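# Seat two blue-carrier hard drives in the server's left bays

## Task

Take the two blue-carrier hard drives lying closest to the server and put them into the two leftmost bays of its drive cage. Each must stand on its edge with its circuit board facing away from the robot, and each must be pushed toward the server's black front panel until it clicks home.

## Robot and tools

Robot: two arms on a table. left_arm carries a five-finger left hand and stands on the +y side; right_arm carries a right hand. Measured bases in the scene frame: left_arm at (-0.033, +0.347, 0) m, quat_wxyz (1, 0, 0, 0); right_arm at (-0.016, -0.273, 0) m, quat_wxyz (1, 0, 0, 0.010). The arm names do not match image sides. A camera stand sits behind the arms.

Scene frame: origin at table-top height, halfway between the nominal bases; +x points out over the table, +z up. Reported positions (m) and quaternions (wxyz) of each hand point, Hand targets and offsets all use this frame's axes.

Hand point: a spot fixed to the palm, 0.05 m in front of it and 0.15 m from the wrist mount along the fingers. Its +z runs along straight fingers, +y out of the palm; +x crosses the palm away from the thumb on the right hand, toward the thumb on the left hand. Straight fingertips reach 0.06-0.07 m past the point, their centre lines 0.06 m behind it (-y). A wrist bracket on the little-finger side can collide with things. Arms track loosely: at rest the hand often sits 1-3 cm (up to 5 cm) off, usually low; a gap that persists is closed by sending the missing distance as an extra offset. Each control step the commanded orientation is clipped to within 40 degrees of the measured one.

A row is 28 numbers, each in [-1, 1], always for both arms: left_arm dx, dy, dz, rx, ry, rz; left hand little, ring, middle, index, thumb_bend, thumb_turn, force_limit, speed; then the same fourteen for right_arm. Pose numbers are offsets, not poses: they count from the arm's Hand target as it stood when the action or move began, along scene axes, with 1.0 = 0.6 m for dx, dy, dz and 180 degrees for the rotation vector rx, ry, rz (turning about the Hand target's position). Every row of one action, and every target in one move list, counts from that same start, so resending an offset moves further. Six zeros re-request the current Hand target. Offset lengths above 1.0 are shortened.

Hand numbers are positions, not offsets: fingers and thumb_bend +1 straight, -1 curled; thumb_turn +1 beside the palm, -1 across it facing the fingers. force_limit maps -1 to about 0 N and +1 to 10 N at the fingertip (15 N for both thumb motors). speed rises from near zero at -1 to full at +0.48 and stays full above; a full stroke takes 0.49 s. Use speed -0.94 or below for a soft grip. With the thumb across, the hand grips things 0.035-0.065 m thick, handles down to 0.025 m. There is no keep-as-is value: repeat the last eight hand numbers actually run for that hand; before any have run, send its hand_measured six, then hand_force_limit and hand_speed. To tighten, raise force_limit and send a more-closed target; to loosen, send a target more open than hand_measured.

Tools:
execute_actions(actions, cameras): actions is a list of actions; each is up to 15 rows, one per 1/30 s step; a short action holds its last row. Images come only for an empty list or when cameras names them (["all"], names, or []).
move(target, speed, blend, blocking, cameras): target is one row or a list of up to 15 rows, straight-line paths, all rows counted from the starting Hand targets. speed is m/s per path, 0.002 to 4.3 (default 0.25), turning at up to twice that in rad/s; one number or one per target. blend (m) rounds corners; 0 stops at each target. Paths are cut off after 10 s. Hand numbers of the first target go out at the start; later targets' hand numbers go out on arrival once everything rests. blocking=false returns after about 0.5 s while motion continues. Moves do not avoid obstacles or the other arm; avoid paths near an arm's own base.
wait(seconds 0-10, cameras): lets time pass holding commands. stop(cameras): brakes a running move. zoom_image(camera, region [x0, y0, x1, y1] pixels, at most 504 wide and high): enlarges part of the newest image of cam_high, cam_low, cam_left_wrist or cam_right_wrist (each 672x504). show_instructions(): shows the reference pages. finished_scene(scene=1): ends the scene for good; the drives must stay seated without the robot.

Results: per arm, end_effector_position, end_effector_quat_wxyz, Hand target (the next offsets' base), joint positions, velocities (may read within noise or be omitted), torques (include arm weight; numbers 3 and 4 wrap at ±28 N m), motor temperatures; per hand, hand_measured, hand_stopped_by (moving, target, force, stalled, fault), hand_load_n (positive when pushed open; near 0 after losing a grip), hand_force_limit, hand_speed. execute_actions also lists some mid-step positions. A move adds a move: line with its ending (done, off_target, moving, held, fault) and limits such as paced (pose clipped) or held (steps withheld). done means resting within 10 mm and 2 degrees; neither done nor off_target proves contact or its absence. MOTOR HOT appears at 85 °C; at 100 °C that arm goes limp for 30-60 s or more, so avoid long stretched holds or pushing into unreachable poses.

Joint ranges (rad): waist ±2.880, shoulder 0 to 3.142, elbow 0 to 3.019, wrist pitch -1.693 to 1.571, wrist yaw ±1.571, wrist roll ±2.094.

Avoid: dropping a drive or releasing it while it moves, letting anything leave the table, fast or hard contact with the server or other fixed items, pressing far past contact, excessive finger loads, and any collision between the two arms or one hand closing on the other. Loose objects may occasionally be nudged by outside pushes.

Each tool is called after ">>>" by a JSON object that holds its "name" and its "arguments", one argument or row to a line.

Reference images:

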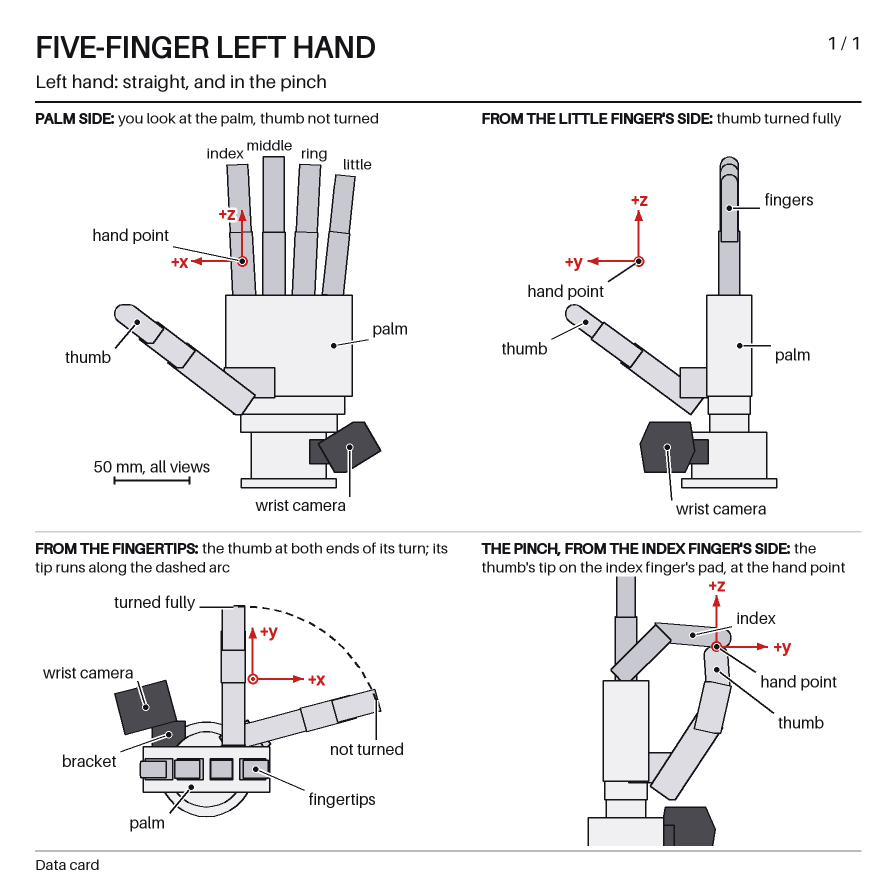

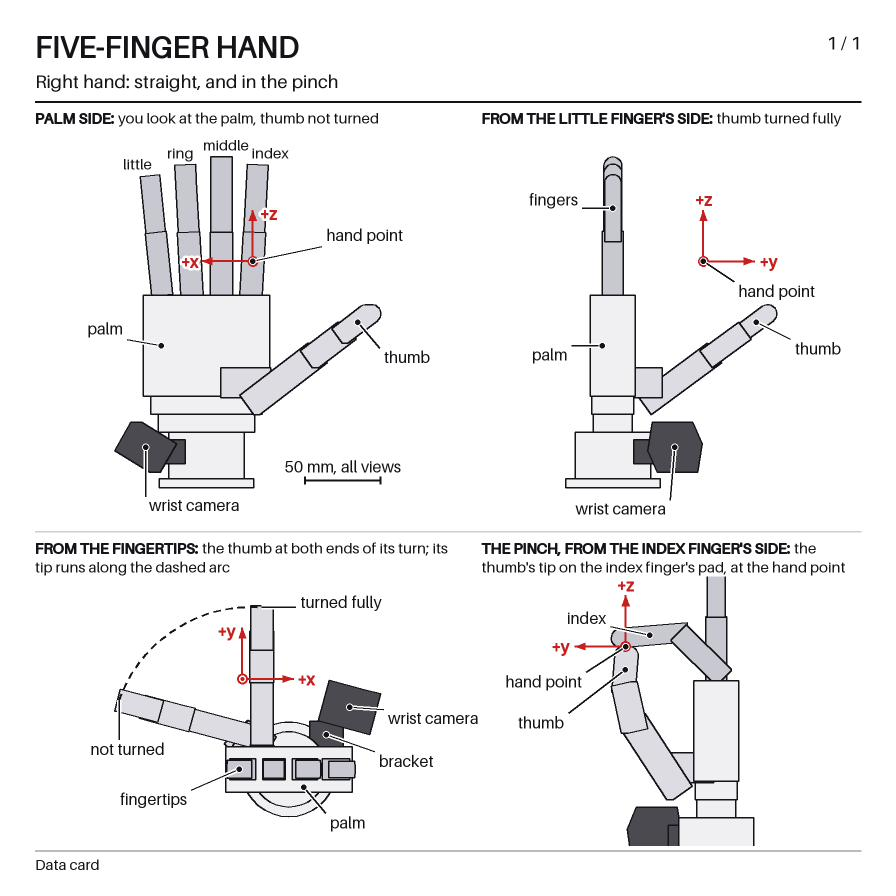

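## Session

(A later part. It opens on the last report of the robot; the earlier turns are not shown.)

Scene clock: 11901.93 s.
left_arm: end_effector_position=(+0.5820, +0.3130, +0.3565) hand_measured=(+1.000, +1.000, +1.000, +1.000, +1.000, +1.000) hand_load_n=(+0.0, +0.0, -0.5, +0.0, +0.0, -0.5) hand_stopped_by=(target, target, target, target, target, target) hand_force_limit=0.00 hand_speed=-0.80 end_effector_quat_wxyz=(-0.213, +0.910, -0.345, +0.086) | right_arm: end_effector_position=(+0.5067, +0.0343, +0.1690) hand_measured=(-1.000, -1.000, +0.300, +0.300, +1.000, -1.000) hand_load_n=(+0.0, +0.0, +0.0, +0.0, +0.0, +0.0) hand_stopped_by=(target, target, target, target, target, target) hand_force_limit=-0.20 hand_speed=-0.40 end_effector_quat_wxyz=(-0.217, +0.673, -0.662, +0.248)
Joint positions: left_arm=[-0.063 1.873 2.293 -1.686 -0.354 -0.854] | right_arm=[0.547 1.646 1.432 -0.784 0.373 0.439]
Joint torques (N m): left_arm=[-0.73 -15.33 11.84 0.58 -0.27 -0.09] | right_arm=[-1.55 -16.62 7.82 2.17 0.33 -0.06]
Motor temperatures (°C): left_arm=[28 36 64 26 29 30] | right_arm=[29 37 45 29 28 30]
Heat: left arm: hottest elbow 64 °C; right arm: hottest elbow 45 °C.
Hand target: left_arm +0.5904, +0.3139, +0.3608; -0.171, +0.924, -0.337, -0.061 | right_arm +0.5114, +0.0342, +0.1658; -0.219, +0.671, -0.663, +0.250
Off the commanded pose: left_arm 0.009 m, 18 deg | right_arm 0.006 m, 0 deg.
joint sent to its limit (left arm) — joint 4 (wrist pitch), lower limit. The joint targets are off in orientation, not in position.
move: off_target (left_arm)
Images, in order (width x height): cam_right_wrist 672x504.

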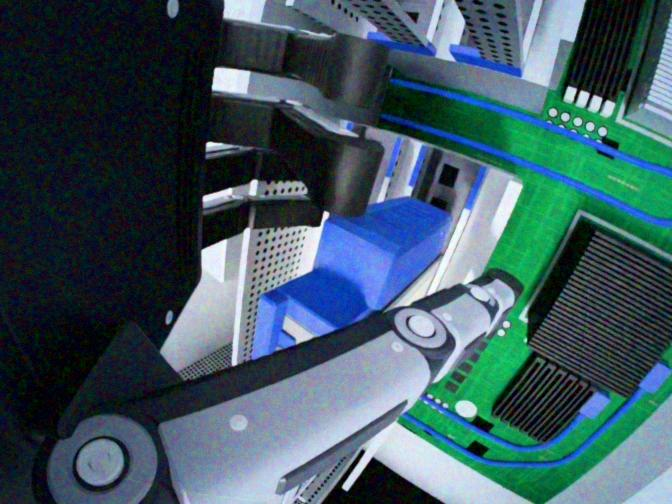

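>>> {"name": "move", "arguments": {
  "target": [
    [0,0,0,0,0,0,1,1,1,1,1,1,0,-0.8,0.0,-0.01,-0.01,0.0,0.0,0.0,-1,-1,0.3,0.3,0.6,-1,-0.2,-0.4]
  ],
  "speed": 0.05,
  "cameras": []
}}

>>> {"name": "move", "arguments": {
  "target": [
    [0,0,0,0,0,0,1,1,1,1,1,1,0,-0.8,0.0,0.0,0.0,0.0,0.0,0.0,-1,-1,0.3,-0.6,0.6,-1,0.0,-0.8]
  ],
  "speed": 0.05,
  "cameras": ["cam_right_wrist","cam_left_wrist"]
}}

Scene clock: 11915.10 s.
left_arm: end_effector_position=(+0.5820, +0.3130, +0.3565) hand_measured=(+1.000, +1.000, +1.000, +1.000, +1.000, +1.000) hand_load_n=(+0.0, +0.0, +0.0, +0.0, +0.0, +0.0) hand_stopped_by=(target, target, target, target, target, target) hand_force_limit=0.00 hand_speed=-0.80 end_effector_quat_wxyz=(-0.213, +0.910, -0.345, +0.086) | right_arm: end_effector_position=(+0.5065, +0.0305, +0.1608) hand_measured=(-1.000, -1.000, +0.300, +0.300, +0.600, -1.000) hand_load_n=(+0.0, +0.0, +0.0, +0.0, +0.0, +0.0) hand_stopped_by=(target, target, target, target, target, target) hand_force_limit=-0.20 hand_speed=-0.40 end_effector_quat_wxyz=(-0.216, +0.671, -0.664, +0.248)
Joint positions: left_arm=[-0.063 1.873 2.293 -1.686 -0.354 -0.854] | right_arm=[0.542 1.646 1.411 -0.763 0.373 0.439]
Joint torques (N m): left_arm=[-0.67 -15.33 11.85 0.62 -0.26 -0.09] | right_arm=[-1.96 -17.03 7.72 2.22 0.14 -0.16]
Motor temperatures (°C): left_arm=[28 36 64 26 29 30] | right_arm=[29 37 44 29 28 30]
Heat: left arm: hottest elbow 64 °C; right arm: hottest elbow 44 °C.
Hand target: left_arm +0.5904, +0.3139, +0.3608; -0.171, +0.924, -0.337, -0.061 | right_arm +0.5115, +0.0281, +0.1598; -0.219, +0.671, -0.663, +0.250
Off the commanded pose: left_arm 0.009 m, 18 deg | right_arm 0.005 m, 0 deg.
joint sent to its limit (left arm) — joint 4 (wrist pitch), lower limit. The joint targets are off in orientation, not in position.
move: off_target (left_arm)
No camera images: "cameras" was empty.

Scene clock: 11916.20 s.
left_arm: end_effector_position=(+0.5820, +0.3130, +0.3565) hand_measured=(+1.000, +1.000, +1.000, +1.000, +1.000, +1.000) hand_load_n=(+0.0, +0.0, +0.0, +0.0, +0.0, +0.0) hand_stopped_by=(target, target, target, target, target, target) hand_force_limit=0.00 hand_speed=-0.80 end_effector_quat_wxyz=(-0.213, +0.910, -0.345, +0.086) | right_arm: end_effector_position=(+0.5075, +0.0314, +0.1612) hand_measured=(-1.000, -1.000, +0.300, -0.160, +0.602, -1.000) hand_load_n=(+0.0, +0.0, +0.0, +6.0, +3.5, +0.5) hand_stopped_by=(target, target, target, force, target, target) hand_force_limit=0.00 hand_speed=-0.80 end_effector_quat_wxyz=(-0.219, +0.671, -0.664, +0.249)
Joint positions: left_arm=[-0.063 1.873 2.293 -1.686 -0.354 -0.854] | right_arm=[0.542 1.646 1.41 -0.757 0.371 0.439]
Joint torques (N m): left_arm=[-0.79 -15.38 11.85 0.57 -0.27 -0.09] | right_arm=[-1.96 -17.03 7.77 1.94 0.19 -0.16]
Motor temperatures (°C): left_arm=[28 36 64 26 29 30] | right_arm=[29 37 44 29 28 30]
Heat: left arm: hottest elbow 64 °C; right arm: hottest elbow 44 °C.
Hand target: left_arm +0.5904, +0.3139, +0.3608; -0.171, +0.924, -0.337, -0.061 | right_arm +0.5116, +0.0281, +0.1599; -0.219, +0.671, -0.663, +0.250
Off the commanded pose: left_arm 0.009 m, 18 deg | right_arm 0.005 m, 0 deg.
joint sent to its limit (left arm) — joint 4 (wrist pitch), lower limit. The joint targets are off in orientation, not in position.
move: off_target (left_arm)
Images, in order (width x height): cam_left_wrist 672x504, cam_right_wrist 672x504.

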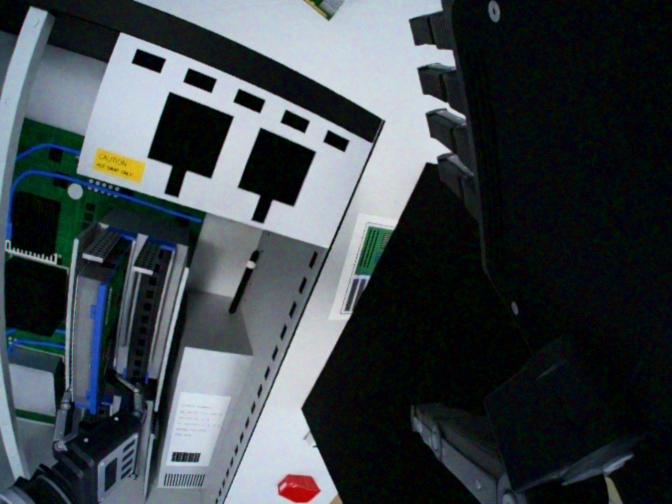

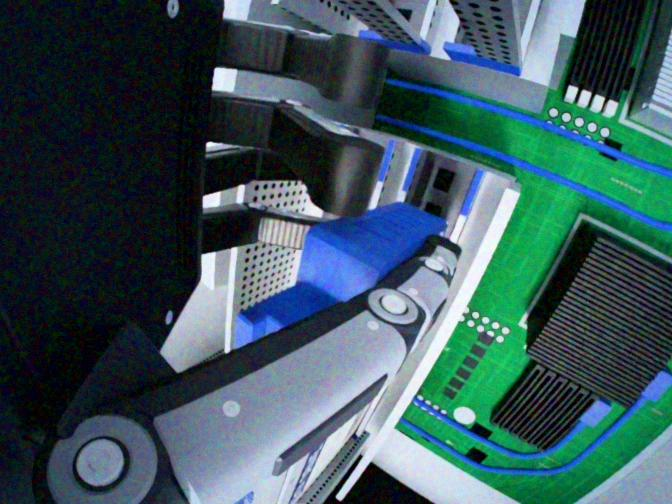

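>>> {"name": "move", "arguments": {
  "target": [
    [0,0,0,0,0,0,1,1,1,1,1,1,0,-0.8,0.0,0.0,0.0,0.0,0.0,0.0,-1,-1,-0.2,-0.65,0.6,-1,0.6,-0.8]
  ],
  "speed": 0.05,
  "cameras": []
}}

>>> {"name": "move", "arguments": {
  "target": [
    [0,0,0,0,0,0,1,1,1,1,1,1,0,-0.8,0.0,-0.0333,0.0,0.0,0.0,0.0,-1,-1,-0.2,-0.65,0.6,-1,0.6,-0.8]
  ],
  "speed": 0.04,
  "cameras": ["cam_left_wrist"]
}}

>>> {"name": "zoom_image", "arguments": {
  "camera": "cam_left_wrist",
  "region": [60, 220, 180, 340]
}}

Scene clock: 11931.43 s.
left_arm: end_effector_position=(+0.5820, +0.3130, +0.3565) hand_measured=(+1.000, +1.000, +1.000, +1.000, +1.000, +1.000) hand_load_n=(+0.0, +0.0, +0.0, +0.0, +0.0, +0.0) hand_stopped_by=(target, target, target, target, target, target) hand_force_limit=0.00 hand_speed=-0.80 end_effector_quat_wxyz=(-0.213, +0.910, -0.345, +0.086) | right_arm: end_effector_position=(+0.5081, +0.0315, +0.1615) hand_measured=(-1.000, -1.000, -0.120, -0.174, +0.602, -1.000) hand_load_n=(+0.0, +0.5, +7.5, +5.0, +9.5, +3.0) hand_stopped_by=(target, target, force, force, target, target) hand_force_limit=0.60 hand_speed=-0.80 end_effector_quat_wxyz=(-0.220, +0.670, -0.664, +0.249)
Joint positions: left_arm=[-0.063 1.873 2.293 -1.686 -0.354 -0.854] | right_arm=[0.542 1.646 1.41 -0.755 0.371 0.439]
Joint torques (N m): left_arm=[-0.67 -15.33 11.88 0.59 -0.28 -0.09] | right_arm=[-1.9 -16.97 7.79 1.81 0.2 -0.16]
Motor temperatures (°C): left_arm=[28 36 64 26 29 30] | right_arm=[29 37 44 29 28 30]
Heat: left arm: hottest elbow 64 °C; right arm: hottest elbow 44 °C.
Hand target: left_arm +0.5904, +0.3139, +0.3608; -0.171, +0.924, -0.337, -0.061 | right_arm +0.5115, +0.0282, +0.1599; -0.219, +0.671, -0.663, +0.250
Off the commanded pose: left_arm 0.009 m, 18 deg | right_arm 0.005 m, 0 deg.
joint sent to its limit (left arm) — joint 4 (wrist pitch), lower limit. The joint targets are off in orientation, not in position.
move: off_target (left_arm)
No camera images: "cameras" was empty.

Scene clock: 11932.47 s.
left_arm: end_effector_position=(+0.5820, +0.3130, +0.3565) hand_measured=(+1.000, +1.000, +1.000, +1.000, +1.000, +1.000) hand_load_n=(+0.0, +0.0, +0.0, +0.0, +0.0, -0.5) hand_stopped_by=(target, target, target, target, target, target) hand_force_limit=0.00 hand_speed=-0.80 end_effector_quat_wxyz=(-0.213, +0.910, -0.345, +0.086) | right_arm: end_effector_position=(+0.5094, +0.0205, +0.1603) hand_measured=(-1.000, -1.000, -0.120, -0.174, +0.602, -1.000) hand_load_n=(+0.5, +0.0, +5.5, +3.0, +10.5, +3.0) hand_stopped_by=(target, target, force, force, target, target) hand_force_limit=0.60 hand_speed=-0.80 end_effector_quat_wxyz=(-0.224, +0.668, -0.667, +0.244)
Joint positions: left_arm=[-0.063 1.873 2.293 -1.686 -0.354 -0.854] | right_arm=[0.518 1.631 1.386 -0.735 0.35 0.429]
Joint torques (N m): left_arm=[-0.62 -15.38 11.85 0.58 -0.27 -0.09] | right_arm=[-2.78 -17.73 7.04 1.7 0.34 -0.36]
Motor temperatures (°C): left_arm=[28 36 64 26 29 30] | right_arm=[29 37 44 29 28 30]
Heat: left arm: hottest elbow 64 °C; right arm: hottest elbow 44 °C.
Hand target: left_arm +0.5904, +0.3139, +0.3608; -0.171, +0.924, -0.337, -0.061 | right_arm +0.5114, +0.0081, +0.1599; -0.219, +0.671, -0.663, +0.250
Off the commanded pose: left_arm 0.009 m, 18 deg | right_arm 0.012 m, 1 deg.
joint sent to its limit (left arm) — joint 4 (wrist pitch), lower limit. The joint targets are off in orientation, not in position.
move: off_target (left_arm, right_arm)
Images, in order (width x height): cam_left_wrist 672x504.

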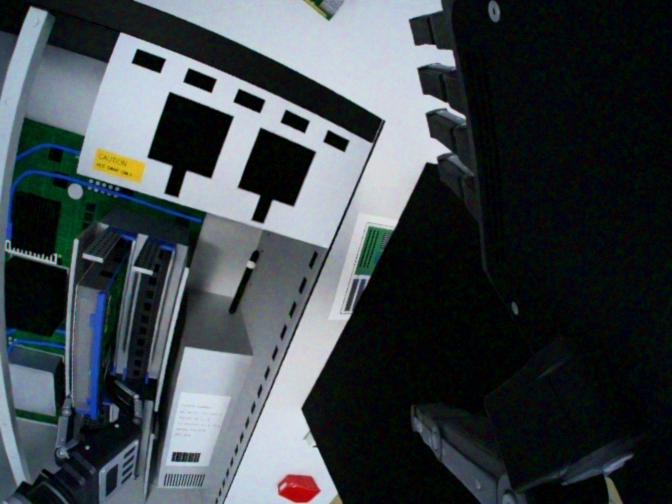

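Scaled by 4.200 from the camera's 672x504 image, which has a finer 960x720 frame.

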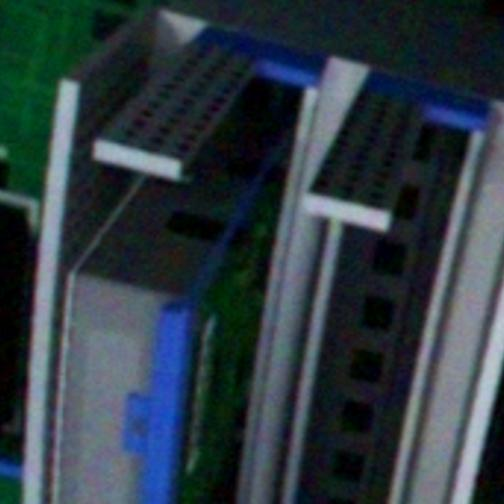

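>>> {"name": "zoom_image", "arguments": {
  "camera": "cam_left_wrist",
  "region": [95, 225, 145, 275]
}}

Scaled by 10.080 from the camera's 672x504 image, which has a finer 960x720 frame.

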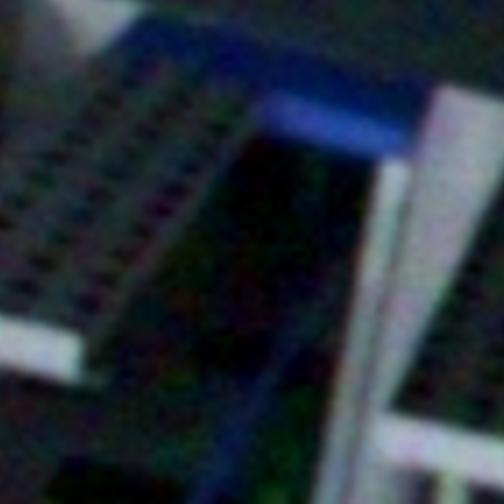

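>>> {"name": "move", "arguments": {
  "target": [
    [0,0,0,0,0,0,1,1,1,1,1,1,0,-0.8,0.0,-0.03,0.0,0.0,0.0,0.0,-1,-1,-0.2,-0.65,0.6,-1,0.6,-0.8]
  ],
  "speed": 0.04,
  "cameras": ["cam_left_wrist"]
}}

>>> {"name": "zoom_image", "arguments": {
  "camera": "cam_left_wrist",
  "region": [90, 230, 150, 290]
}}

Scene clock: 11975.90 s.
left_arm: end_effector_position=(+0.5820, +0.3130, +0.3565) hand_measured=(+1.000, +1.000, +1.000, +1.000, +1.000, +1.000) hand_load_n=(+0.0, +0.0, +0.0, +0.0, +0.0, +0.0) hand_stopped_by=(target, target, target, target, target, target) hand_force_limit=0.00 hand_speed=-0.80 end_effector_quat_wxyz=(-0.213, +0.910, -0.345, +0.086) | right_arm: end_effector_position=(+0.5093, +0.0110, +0.1603) hand_measured=(-1.000, -1.000, -0.120, -0.174, +0.602, -1.000) hand_load_n=(-0.5, +0.0, +5.5, +5.5, +9.5, +5.0) hand_stopped_by=(target, target, force, force, target, target) hand_force_limit=0.60 hand_speed=-0.80 end_effector_quat_wxyz=(-0.230, +0.669, -0.665, +0.241)
Joint positions: left_arm=[-0.063 1.873 2.293 -1.686 -0.354 -0.854] | right_arm=[0.499 1.612 1.36 -0.712 0.329 0.409]
Joint torques (N m): left_arm=[-0.62 -15.33 11.86 0.58 -0.27 -0.09] | right_arm=[-3.66 -17.73 6.8 1.35 0.48 -0.43]
Motor temperatures (°C): left_arm=[28 36 64 26 29 30] | right_arm=[29 35 43 29 28 30]
Heat: left arm: hottest elbow 64 °C; right arm: hottest elbow 43 °C.
Hand target: left_arm +0.5904, +0.3139, +0.3608; -0.171, +0.924, -0.337, -0.061 | right_arm +0.5114, -0.0098, +0.1599; -0.219, +0.671, -0.663, +0.250
Off the commanded pose: left_arm 0.009 m, 18 deg | right_arm 0.021 m, 2 deg.
joint sent to its limit (left arm) — joint 4 (wrist pitch), lower limit. The joint targets are off in orientation, not in position.
move: off_target (left_arm, right_arm)
Images, in order (width x height): cam_left_wrist 672x504.

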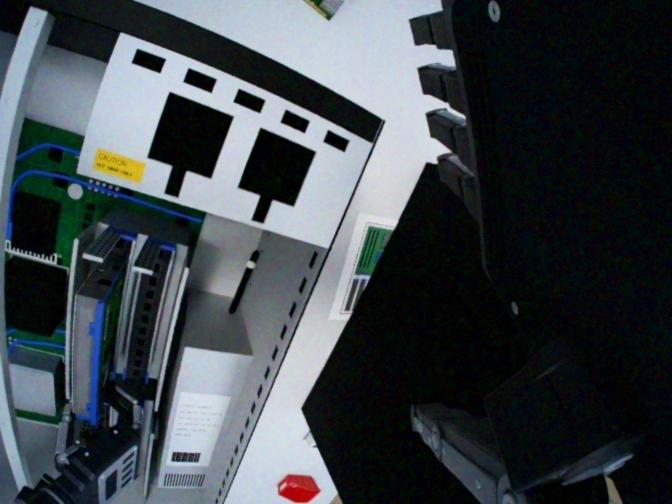

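Scaled by 8.400 from the camera's 672x504 image, which has a finer 960x720 frame.

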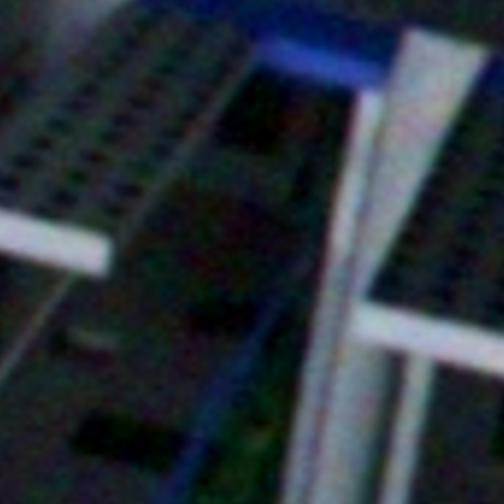

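>>> {"name": "move", "arguments": {
  "target": [
    [0,0,0,0,0,0,1,1,1,1,1,1,0,-0.8,0.0,0.04,0.0,0.0,0.0,0.0,-1,-1,-0.2,-0.65,0.6,-1,0.6,-0.8]
  ],
  "speed": 0.04,
  "cameras": []
}}

>>> {"name": "move", "arguments": {
  "target": [
    [0,0,0,0,0,0,1,1,1,1,1,1,0,-0.8,0.0,0.0,0.0,0.0,0.0,0.0,-1,-1,0.3,0.3,0.6,-1,0.6,-0.4],
    [0,0,0,0,0,0,1,1,1,1,1,1,0,-0.8,0.0,0.0,0.12,0.0,0.0,0.0,-1,-1,0.3,0.3,0.8,-1,0.6,-0.4],
    [0,0,0,0,0,0,1,1,1,1,1,1,0,-0.8,-0.05,-0.05,0.36,0.0,0.0,0.0,-1,-1,0.3,0.3,1,-1,0.6,-0.4]
  ],
  "speed": [0.05, 0.08, 0.15],
  "cameras": ["cam_left_wrist","cam_high"]
}}

Scene clock: 12180.17 s.
left_arm: end_effector_position=(+0.5820, +0.3130, +0.3565) hand_measured=(+1.000, +1.000, +1.000, +1.000, +1.000, +1.000) hand_load_n=(+0.0, +0.0, +0.0, +0.0, +0.0, +0.0) hand_stopped_by=(target, target, target, target, target, target) hand_force_limit=0.00 hand_speed=-0.80 end_effector_quat_wxyz=(-0.213, +0.910, -0.345, +0.086) | right_arm: end_effector_position=(+0.5090, +0.0116, +0.1606) hand_measured=(-1.000, -1.000, -0.120, -0.174, +0.602, -1.000) hand_load_n=(+0.0, +0.5, +6.5, +5.0, +8.5, +2.0) hand_stopped_by=(target, target, force, force, target, target) hand_force_limit=0.60 hand_speed=-0.80 end_effector_quat_wxyz=(-0.227, +0.666, -0.665, +0.250)
Joint positions: left_arm=[-0.063 1.873 2.293 -1.686 -0.354 -0.854] | right_arm=[0.508 1.612 1.36 -0.712 0.352 0.414]
Joint torques (N m): left_arm=[-0.67 -15.27 11.84 0.55 -0.27 -0.09] | right_arm=[-0.91 -15.21 9.62 0.55 0.45 -0.1]
Motor temperatures (°C): left_arm=[28 36 64 26 29 30] | right_arm=[29 36 40 28 28 30]
Heat: left arm: hottest elbow 64 °C; right arm: hottest elbow 40 °C.
Hand target: left_arm +0.5904, +0.3139, +0.3608; -0.171, +0.924, -0.337, -0.061 | right_arm +0.5114, +0.0142, +0.1599; -0.219, +0.671, -0.663, +0.250
Off the commanded pose: left_arm 0.009 m, 18 deg | right_arm 0.004 m, 1 deg.
joint sent to its limit (left arm) — joint 4 (wrist pitch), lower limit. The joint targets are off in orientation, not in position.
move: off_target (left_arm)
No camera images: "cameras" was empty.

Scene clock: 12185.13 s.
left_arm: end_effector_position=(+0.5820, +0.3130, +0.3565) hand_measured=(+1.000, +1.000, +1.000, +1.000, +1.000, +1.000) hand_load_n=(+0.0, +0.0, +0.0, +0.0, +0.0, +0.0) hand_stopped_by=(target, target, target, target, target, target) hand_force_limit=0.00 hand_speed=-0.80 end_effector_quat_wxyz=(-0.213, +0.910, -0.345, +0.086) | right_arm: end_effector_position=(+0.4757, -0.0138, +0.3539) hand_measured=(-1.000, -1.000, +0.300, +0.300, +1.000, -1.000) hand_load_n=(+0.0, +0.0, +0.0, +0.0, +0.0, +0.0) hand_stopped_by=(target, target, target, target, target, target) hand_force_limit=0.60 hand_speed=-0.40 end_effector_quat_wxyz=(-0.203, +0.675, -0.666, +0.244)
Joint positions: left_arm=[-0.063 1.873 2.293 -1.686 -0.354 -0.854] | right_arm=[0.498 1.54 1.801 -1.276 0.348 0.403]
Joint torques (N m): left_arm=[-0.67 -15.5 11.88 0.58 -0.27 -0.09] | right_arm=[-2.02 -15.68 10.97 1.22 0.14 -0.19]
Motor temperatures (°C): left_arm=[28 36 64 26 29 30] | right_arm=[29 36 40 28 28 30]
Heat: left arm: hottest elbow 64 °C; right arm: hottest elbow 40 °C.
Hand target: left_arm +0.5904, +0.3139, +0.3608; -0.171, +0.924, -0.337, -0.061 | right_arm +0.4814, -0.0157, +0.3758; -0.219, +0.671, -0.663, +0.250
Off the commanded pose: left_arm 0.009 m, 18 deg | right_arm 0.023 m, 2 deg.
joint sent to its limit (left arm) — joint 4 (wrist pitch), lower limit. The joint targets are off in orientation, not in position.
move: off_target (left_arm, right_arm); target 2's new numbers were sent with right_arm's hand 0.030 m and 3 deg from that target; target 3's new numbers were sent with right_arm's hand 0.023 m and 2 deg from that target
Images, in order (width x height): cam_high 672x504, cam_left_wrist 672x504.

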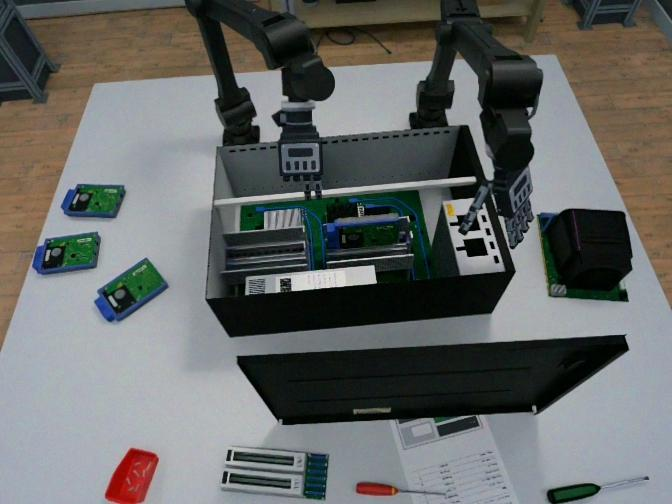

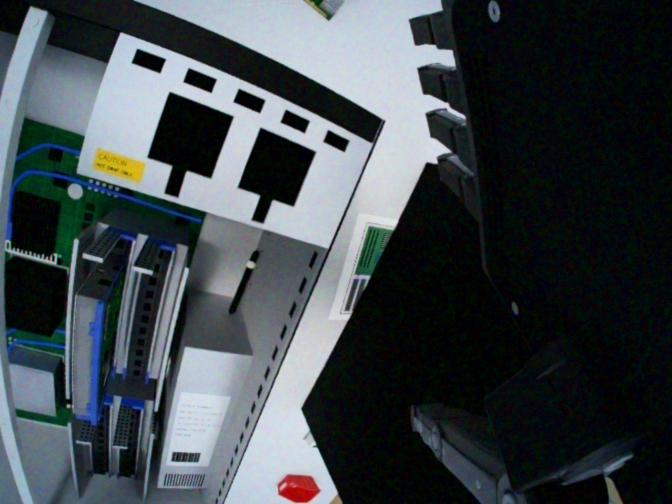

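>>> {"name": "zoom_image", "arguments": {
  "camera": "cam_left_wrist",
  "region": [90, 225, 150, 285]
}}

>>> {"name": "zoom_image", "arguments": {
  "camera": "cam_high",
  "region": [315, 195, 425, 285]
}}

Scaled by 8.400 from the camera's 672x504 image, which has a finer 960x720 frame.

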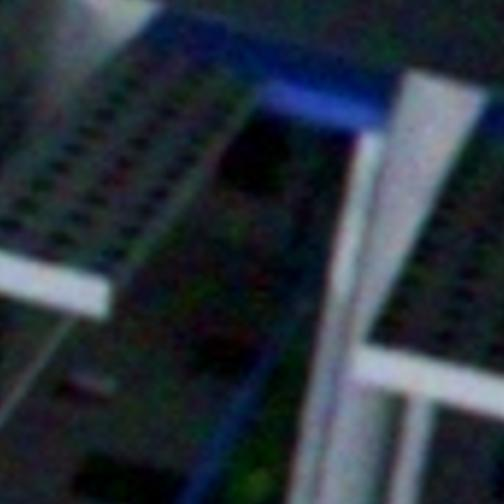

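Scaled by 4.582 from the camera's 672x504 image, which has a finer 960x720 frame.

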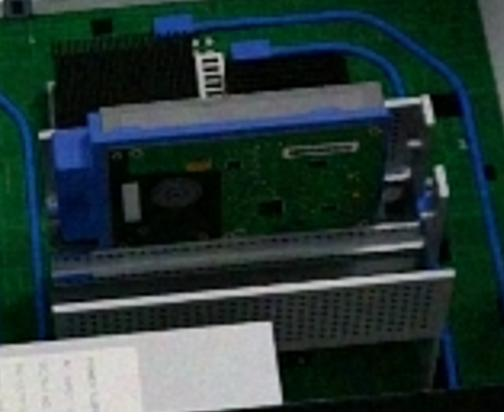

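>>> {"name": "zoom_image", "arguments": {
  "camera": "cam_high",
  "region": [385, 210, 420, 250]
}}

Scaled by 12.600 from the camera's 672x504 image, which has a finer 960x720 frame.

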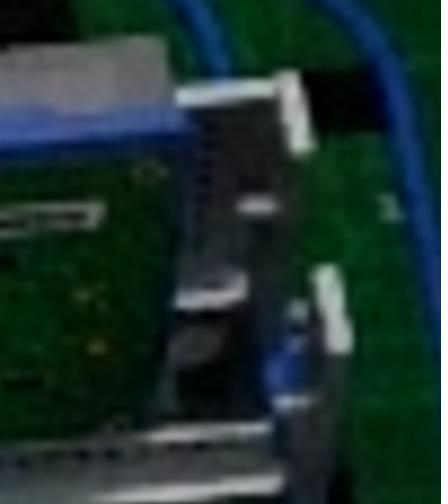

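>>> {"name": "zoom_image", "arguments": {
  "camera": "cam_left_wrist",
  "region": [105, 235, 140, 270]
}}

>>> {"name": "zoom_image", "arguments": {
  "camera": "cam_left_wrist",
  "region": [95, 270, 130, 320]
}}

>>> {"name": "zoom_image", "arguments": {
  "camera": "cam_left_wrist",
  "region": [70, 320, 130, 430]
}}

Scaled by 14.400 from the camera's 672x504 image, which has a finer 960x720 frame.

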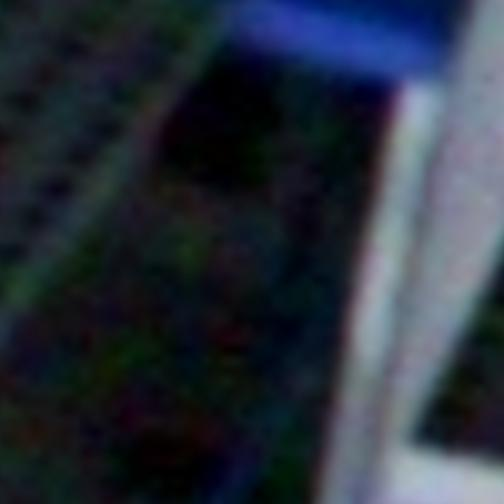

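Scaled by 10.080 from the camera's 672x504 image, which has a finer 960x720 frame.

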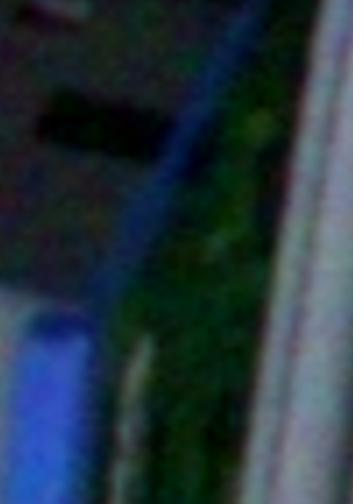

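Scaled by 4.582 from the camera's 672x504 image, which has a finer 960x720 frame.

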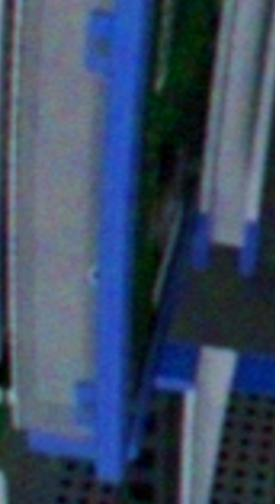

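>>> {"name": "execute_actions", "arguments": {
  "actions": []
}}

Scene clock: 12438.33 s.
left_arm: end_effector_position=(+0.5820, +0.3130, +0.3565) hand_measured=(+1.000, +1.000, +1.000, +1.000, +1.000, +1.000) hand_load_n=(+0.0, +0.0, +0.0, +0.0, +0.0, +0.0) hand_stopped_by=(target, target, target, target, target, target) hand_force_limit=0.00 hand_speed=-0.80 end_effector_quat_wxyz=(-0.213, +0.910, -0.345, +0.086) | right_arm: end_effector_position=(+0.4757, -0.0138, +0.3539) hand_measured=(-1.000, -1.000, +0.300, +0.300, +1.000, -1.000) hand_load_n=(+0.0, +0.5, +0.0, +0.0, +0.0, +0.0) hand_stopped_by=(target, target, target, target, target, target) hand_force_limit=0.60 hand_speed=-0.40 end_effector_quat_wxyz=(-0.203, +0.675, -0.666, +0.244)
Joint positions: left_arm=[-0.063 1.873 2.293 -1.686 -0.354 -0.854] | right_arm=[0.498 1.54 1.801 -1.276 0.348 0.403]
Joint velocities: within noise
Joint torques (N m): left_arm=[-0.56 -15.38 11.84 0.58 -0.27 -0.09] | right_arm=[-2.02 -15.68 10.97 1.22 0.14 -0.19]
Motor temperatures (°C): left_arm=[28 37 64 26 29 30] | right_arm=[29 35 49 28 28 30]
Heat: left arm: hottest elbow 64 °C; right arm: hottest elbow 49 °C.
Hand target: left_arm +0.5904, +0.3139, +0.3608; -0.171, +0.924, -0.337, -0.061 | right_arm +0.4814, -0.0157, +0.3758; -0.219, +0.671, -0.663, +0.250
Off the commanded pose: left_arm 0.009 m, 18 deg | right_arm 0.023 m, 2 deg.

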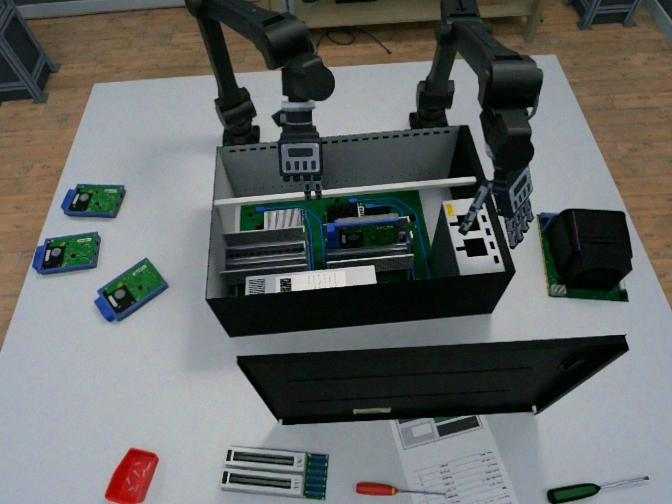

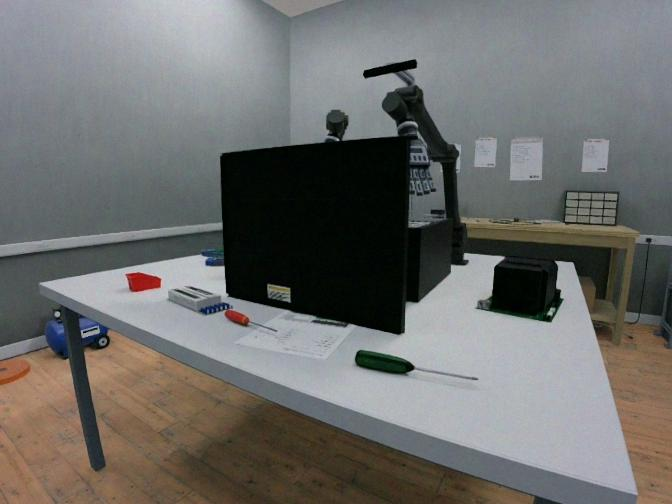

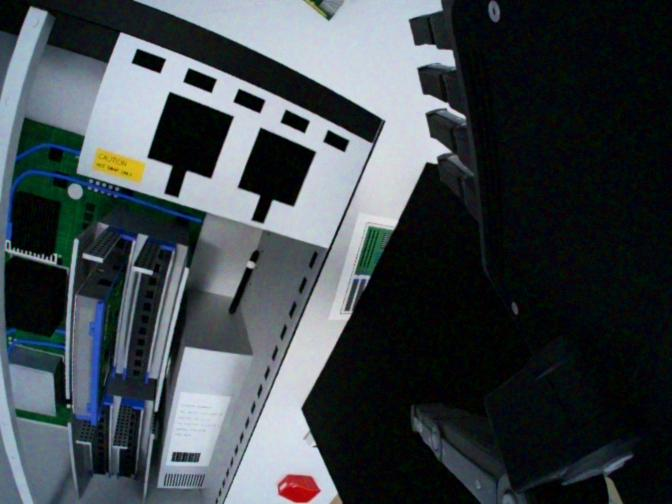

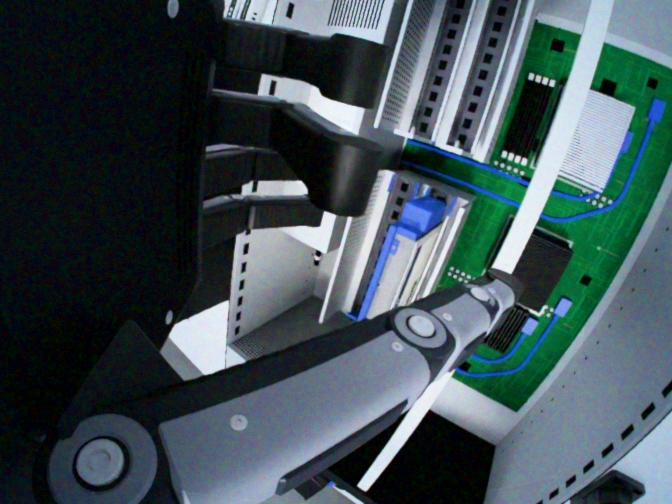

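>>> {"name": "zoom_image", "arguments": {
  "camera": "cam_high",
  "region": [200, 170, 440, 310]
}}

>>> {"name": "zoom_image", "arguments": {
  "camera": "cam_high",
  "region": [315, 195, 425, 285]
}}

>>> {"name": "zoom_image", "arguments": {
  "camera": "cam_left_wrist",
  "region": [50, 200, 230, 450]
}}

Scaled by 2.100 from the camera's 672x504 image, which has a finer 960x720 frame.

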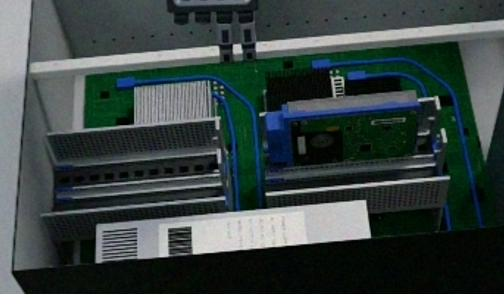

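Scaled by 4.582 from the camera's 672x504 image, which has a finer 960x720 frame.

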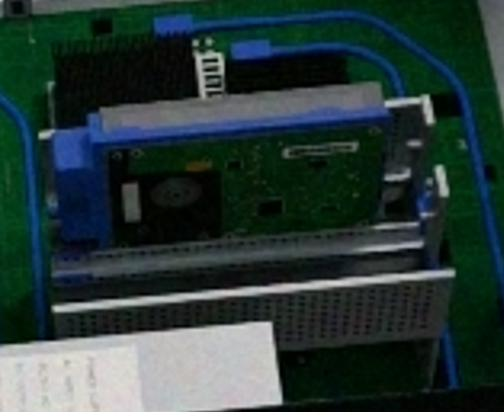

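Scaled by 2.016 from the camera's 672x504 image, which has a finer 960x720 frame.

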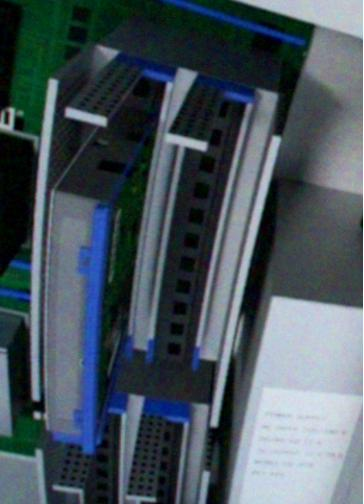

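>>> {"name": "move", "arguments": {
  "target": [
    [0,0,0,0,0,0,1,1,1,1,1,1,0,-0.8, 0.086,-0.189,-0.076,0,0,0.2444,-1,-1,0.3,0.3,1,-1,0.6,-0.4]
  ],
  "speed": 0.15,
  "cameras": ["cam_right_wrist"]
}}

Scene clock: 12614.73 s.
left_arm: end_effector_position=(+0.5820, +0.3130, +0.3565) hand_measured=(+1.000, +1.000, +1.000, +1.000, +1.000, +1.000) hand_load_n=(+0.0, +0.0, +0.0, +0.0, +0.0, +0.0) hand_stopped_by=(target, target, target, target, target, target) hand_force_limit=0.00 hand_speed=-0.80 end_effector_quat_wxyz=(-0.213, +0.910, -0.345, +0.086) | right_arm: end_effector_position=(+0.5219, -0.1279, +0.3195) hand_measured=(-1.000, -1.000, +0.300, +0.300, +1.000, -1.000) hand_load_n=(+0.0, +0.0, +0.0, +0.0, +0.0, +0.0) hand_stopped_by=(target, target, target, target, target, target) hand_force_limit=0.60 hand_speed=-0.40 end_effector_quat_wxyz=(-0.292, +0.870, -0.370, +0.141)
Joint positions: left_arm=[-0.063 1.873 2.293 -1.686 -0.354 -0.854] | right_arm=[0.134 1.576 1.743 -1.158 -0.336 -0.512]
Joint torques (N m): left_arm=[-0.56 -15.38 11.86 0.57 -0.28 -0.09] | right_arm=[-1.61 -14.86 11.21 1.26 -0.32 -0.19]
Motor temperatures (°C): left_arm=[28 37 64 26 29 30] | right_arm=[29 35 49 28 27 30]
Heat: left arm: hottest elbow 64 °C; right arm: hottest elbow 49 °C.
Hand target: left_arm +0.5904, +0.3139, +0.3608; -0.171, +0.924, -0.337, -0.061 | right_arm +0.5331, -0.1293, +0.3303; -0.297, +0.870, -0.364, +0.150
Off the commanded pose: left_arm 0.009 m, 18 deg | right_arm 0.016 m, 1 deg.
joint sent to its limit (left arm) — joint 4 (wrist pitch), lower limit. The joint targets are off in orientation, not in position.
move: off_target (left_arm, right_arm)
Images, in order (width x height): cam_right_wrist 672x504.

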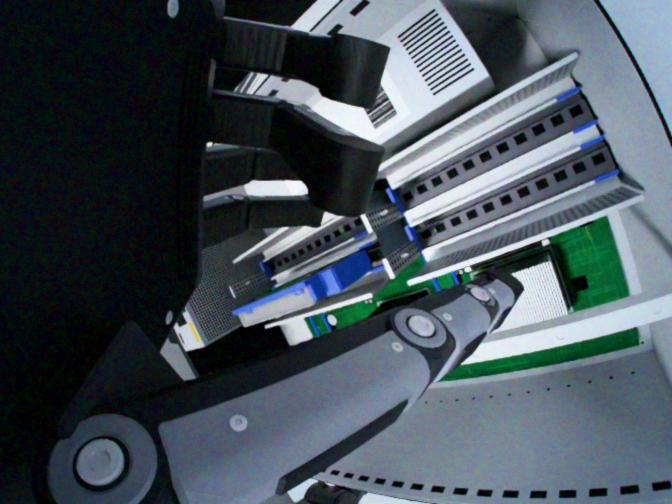

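>>> {"name": "zoom_image", "arguments": {
  "camera": "cam_right_wrist",
  "region": [340, 170, 460, 290]
}}

>>> {"name": "zoom_image", "arguments": {
  "camera": "cam_right_wrist",
  "region": [220, 190, 400, 350]
}}

Scaled by 4.200 from the camera's 672x504 image, which has a finer 960x720 frame.

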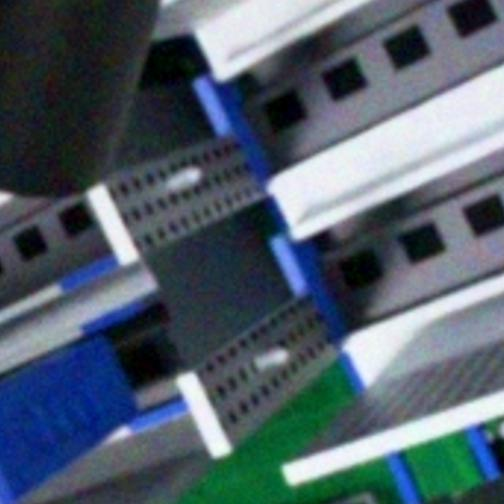

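Scaled by 2.800 from the camera's 672x504 image, which has a finer 960x720 frame.

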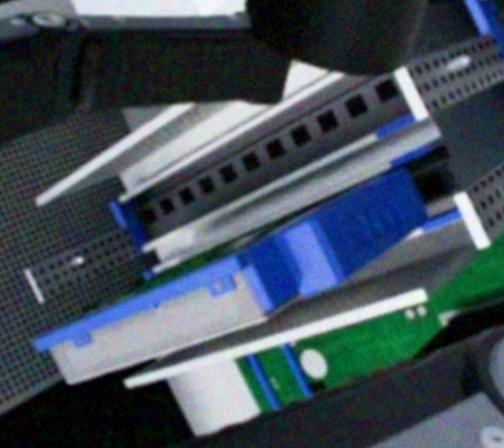

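>>> {"name": "move", "arguments": {
  "target": [
    [0,0,0,0,0,0,1,1,1,1,1,1,0,-0.8, -0.052,0.042,-0.19,0,0,0,-1,-1,-1,-1,1,-1,0.6,-0.4]
  ],
  "speed": 0.12,
  "cameras": ["cam_right_wrist"]
}}

>>> {"name": "zoom_image", "arguments": {
  "camera": "cam_right_wrist",
  "region": [330, 160, 530, 360]
}}

Scene clock: 12686.50 s.
left_arm: end_effector_position=(+0.5820, +0.3130, +0.3565) hand_measured=(+1.000, +1.000, +1.000, +1.000, +1.000, +1.000) hand_load_n=(+0.0, +0.0, +0.0, +0.0, +0.0, +0.0) hand_stopped_by=(target, target, target, target, target, target) hand_force_limit=0.00 hand_speed=-0.80 end_effector_quat_wxyz=(-0.213, +0.910, -0.345, +0.086) | right_arm: end_effector_position=(+0.5007, -0.1085, +0.2062) hand_measured=(-1.000, -1.000, -1.000, -1.000, +1.000, -1.000) hand_load_n=(+0.0, +0.0, +0.5, +0.0, +0.0, +0.0) hand_stopped_by=(target, target, target, target, target, target) hand_force_limit=0.60 hand_speed=-0.40 end_effector_quat_wxyz=(-0.288, +0.874, -0.365, +0.140)
Joint positions: left_arm=[-0.063 1.873 2.293 -1.686 -0.354 -0.854] | right_arm=[0.182 1.528 1.391 -0.849 -0.307 -0.485]
Joint torques (N m): left_arm=[-0.67 -15.27 11.86 0.59 -0.27 -0.09] | right_arm=[-0.56 -16.91 7.94 2.19 -0.11 0.1]
Motor temperatures (°C): left_arm=[28 37 64 26 29 30] | right_arm=[29 35 52 28 28 30]
Heat: left arm: hottest elbow 64 °C; right arm: hottest elbow 52 °C.
Hand target: left_arm +0.5904, +0.3139, +0.3608; -0.171, +0.924, -0.337, -0.061 | right_arm +0.5018, -0.1040, +0.2163; -0.297, +0.870, -0.364, +0.150
Off the commanded pose: left_arm 0.009 m, 18 deg | right_arm 0.011 m, 2 deg.
joint sent to its limit (left arm) — joint 4 (wrist pitch), lower limit. The joint targets are off in orientation, not in position.
move: off_target (left_arm, right_arm)
Images, in order (width x height): cam_right_wrist 672x504.

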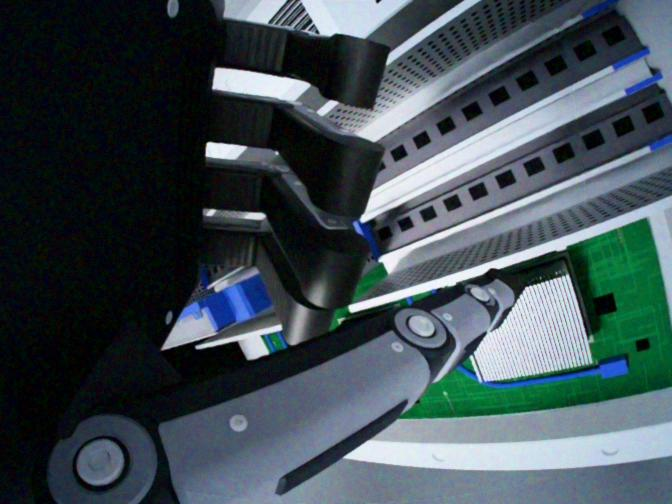

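Scaled by 2.520 from the camera's 672x504 image, which has a finer 960x720 frame.

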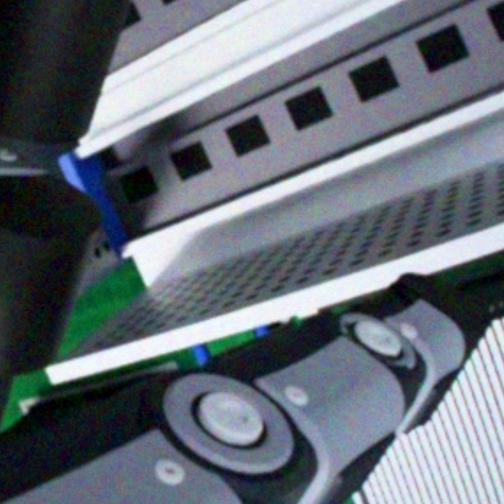

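>>> {"name": "move", "arguments": {
  "target": [
    [0,0,0,0,0,0,1,1,1,1,1,1,0,-0.8, 0.02,0.0,0.033,0,0,0,-1,-1,-1,-1,1,-1,0.6,-0.4],
    [0,0,0,0,0,0,1,1,1,1,1,1,0,-0.8, 0.021,0.0,0.034,0,0,0,1,1,1,1,1,1,0.6,0]
  ],
  "speed": 0.12,
  "cameras": ["cam_right_wrist"]
}}

>>> {"name": "zoom_image", "arguments": {
  "camera": "cam_right_wrist",
  "region": [230, 200, 390, 320]
}}

Scene clock: 12708.87 s.
left_arm: end_effector_position=(+0.5820, +0.3130, +0.3565) hand_measured=(+1.000, +1.000, +1.000, +1.000, +1.000, +1.000) hand_load_n=(+0.0, +0.0, +0.0, +0.0, +0.0, +0.0) hand_stopped_by=(target, target, target, target, target, target) hand_force_limit=0.00 hand_speed=-0.80 end_effector_quat_wxyz=(-0.213, +0.910, -0.345, +0.086) | right_arm: end_effector_position=(+0.5020, -0.1082, +0.2201) hand_measured=(+1.000, +1.000, +1.000, +1.000, +1.000, +1.000) hand_load_n=(+0.0, +0.0, +0.0, +0.0, +0.0, +0.0) hand_stopped_by=(target, target, target, target, target, target) hand_force_limit=0.60 hand_speed=0.00 end_effector_quat_wxyz=(-0.288, +0.874, -0.365, +0.140)
Joint positions: left_arm=[-0.063 1.873 2.293 -1.686 -0.354 -0.854] | right_arm=[0.182 1.528 1.428 -0.888 -0.307 -0.485]
Joint torques (N m): left_arm=[-0.62 -15.33 11.88 0.58 -0.27 -0.08] | right_arm=[-1.08 -14.8 11.34 1.35 -0.25 0.05]
Motor temperatures (°C): left_arm=[28 37 64 26 29 30] | right_arm=[29 35 49 28 27 30]
Heat: left arm: hottest elbow 64 °C; right arm: hottest elbow 49 °C.
Hand target: left_arm +0.5904, +0.3139, +0.3608; -0.171, +0.924, -0.337, -0.061 | right_arm +0.5144, -0.1040, +0.2368; -0.297, +0.870, -0.364, +0.150
Off the commanded pose: left_arm 0.009 m, 18 deg | right_arm 0.021 m, 2 deg.
joint sent to its limit (left arm) — joint 4 (wrist pitch), lower limit. The joint targets are off in orientation, not in position.
move: off_target (left_arm, right_arm); target 2's new numbers were sent with right_arm's hand 0.021 m and 2 deg from that target
Images, in order (width x height): cam_right_wrist 672x504.

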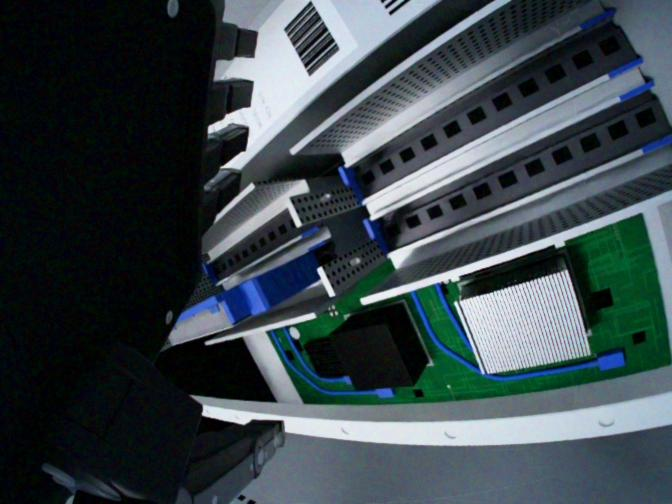

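Scaled by 3.150 from the camera's 672x504 image, which has a finer 960x720 frame.

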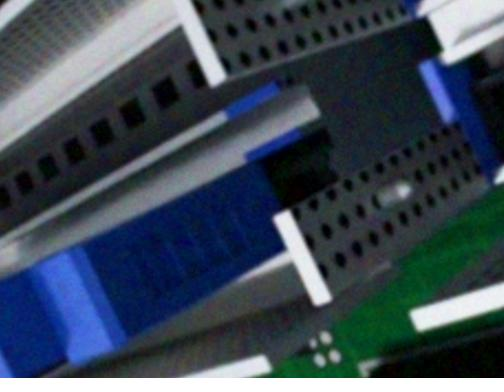

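>>> {"name": "zoom_image", "arguments": {
  "camera": "cam_right_wrist",
  "region": [280, 140, 420, 300]
}}

Scaled by 3.150 from the camera's 672x504 image, which has a finer 960x720 frame.

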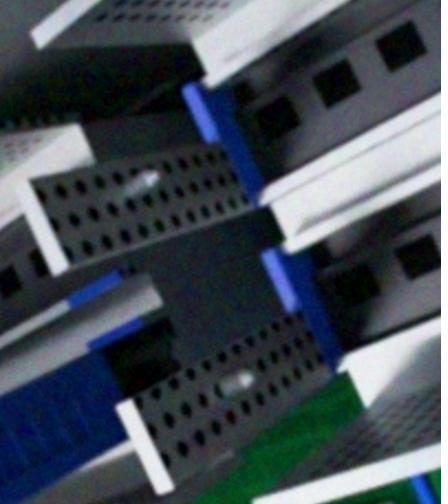

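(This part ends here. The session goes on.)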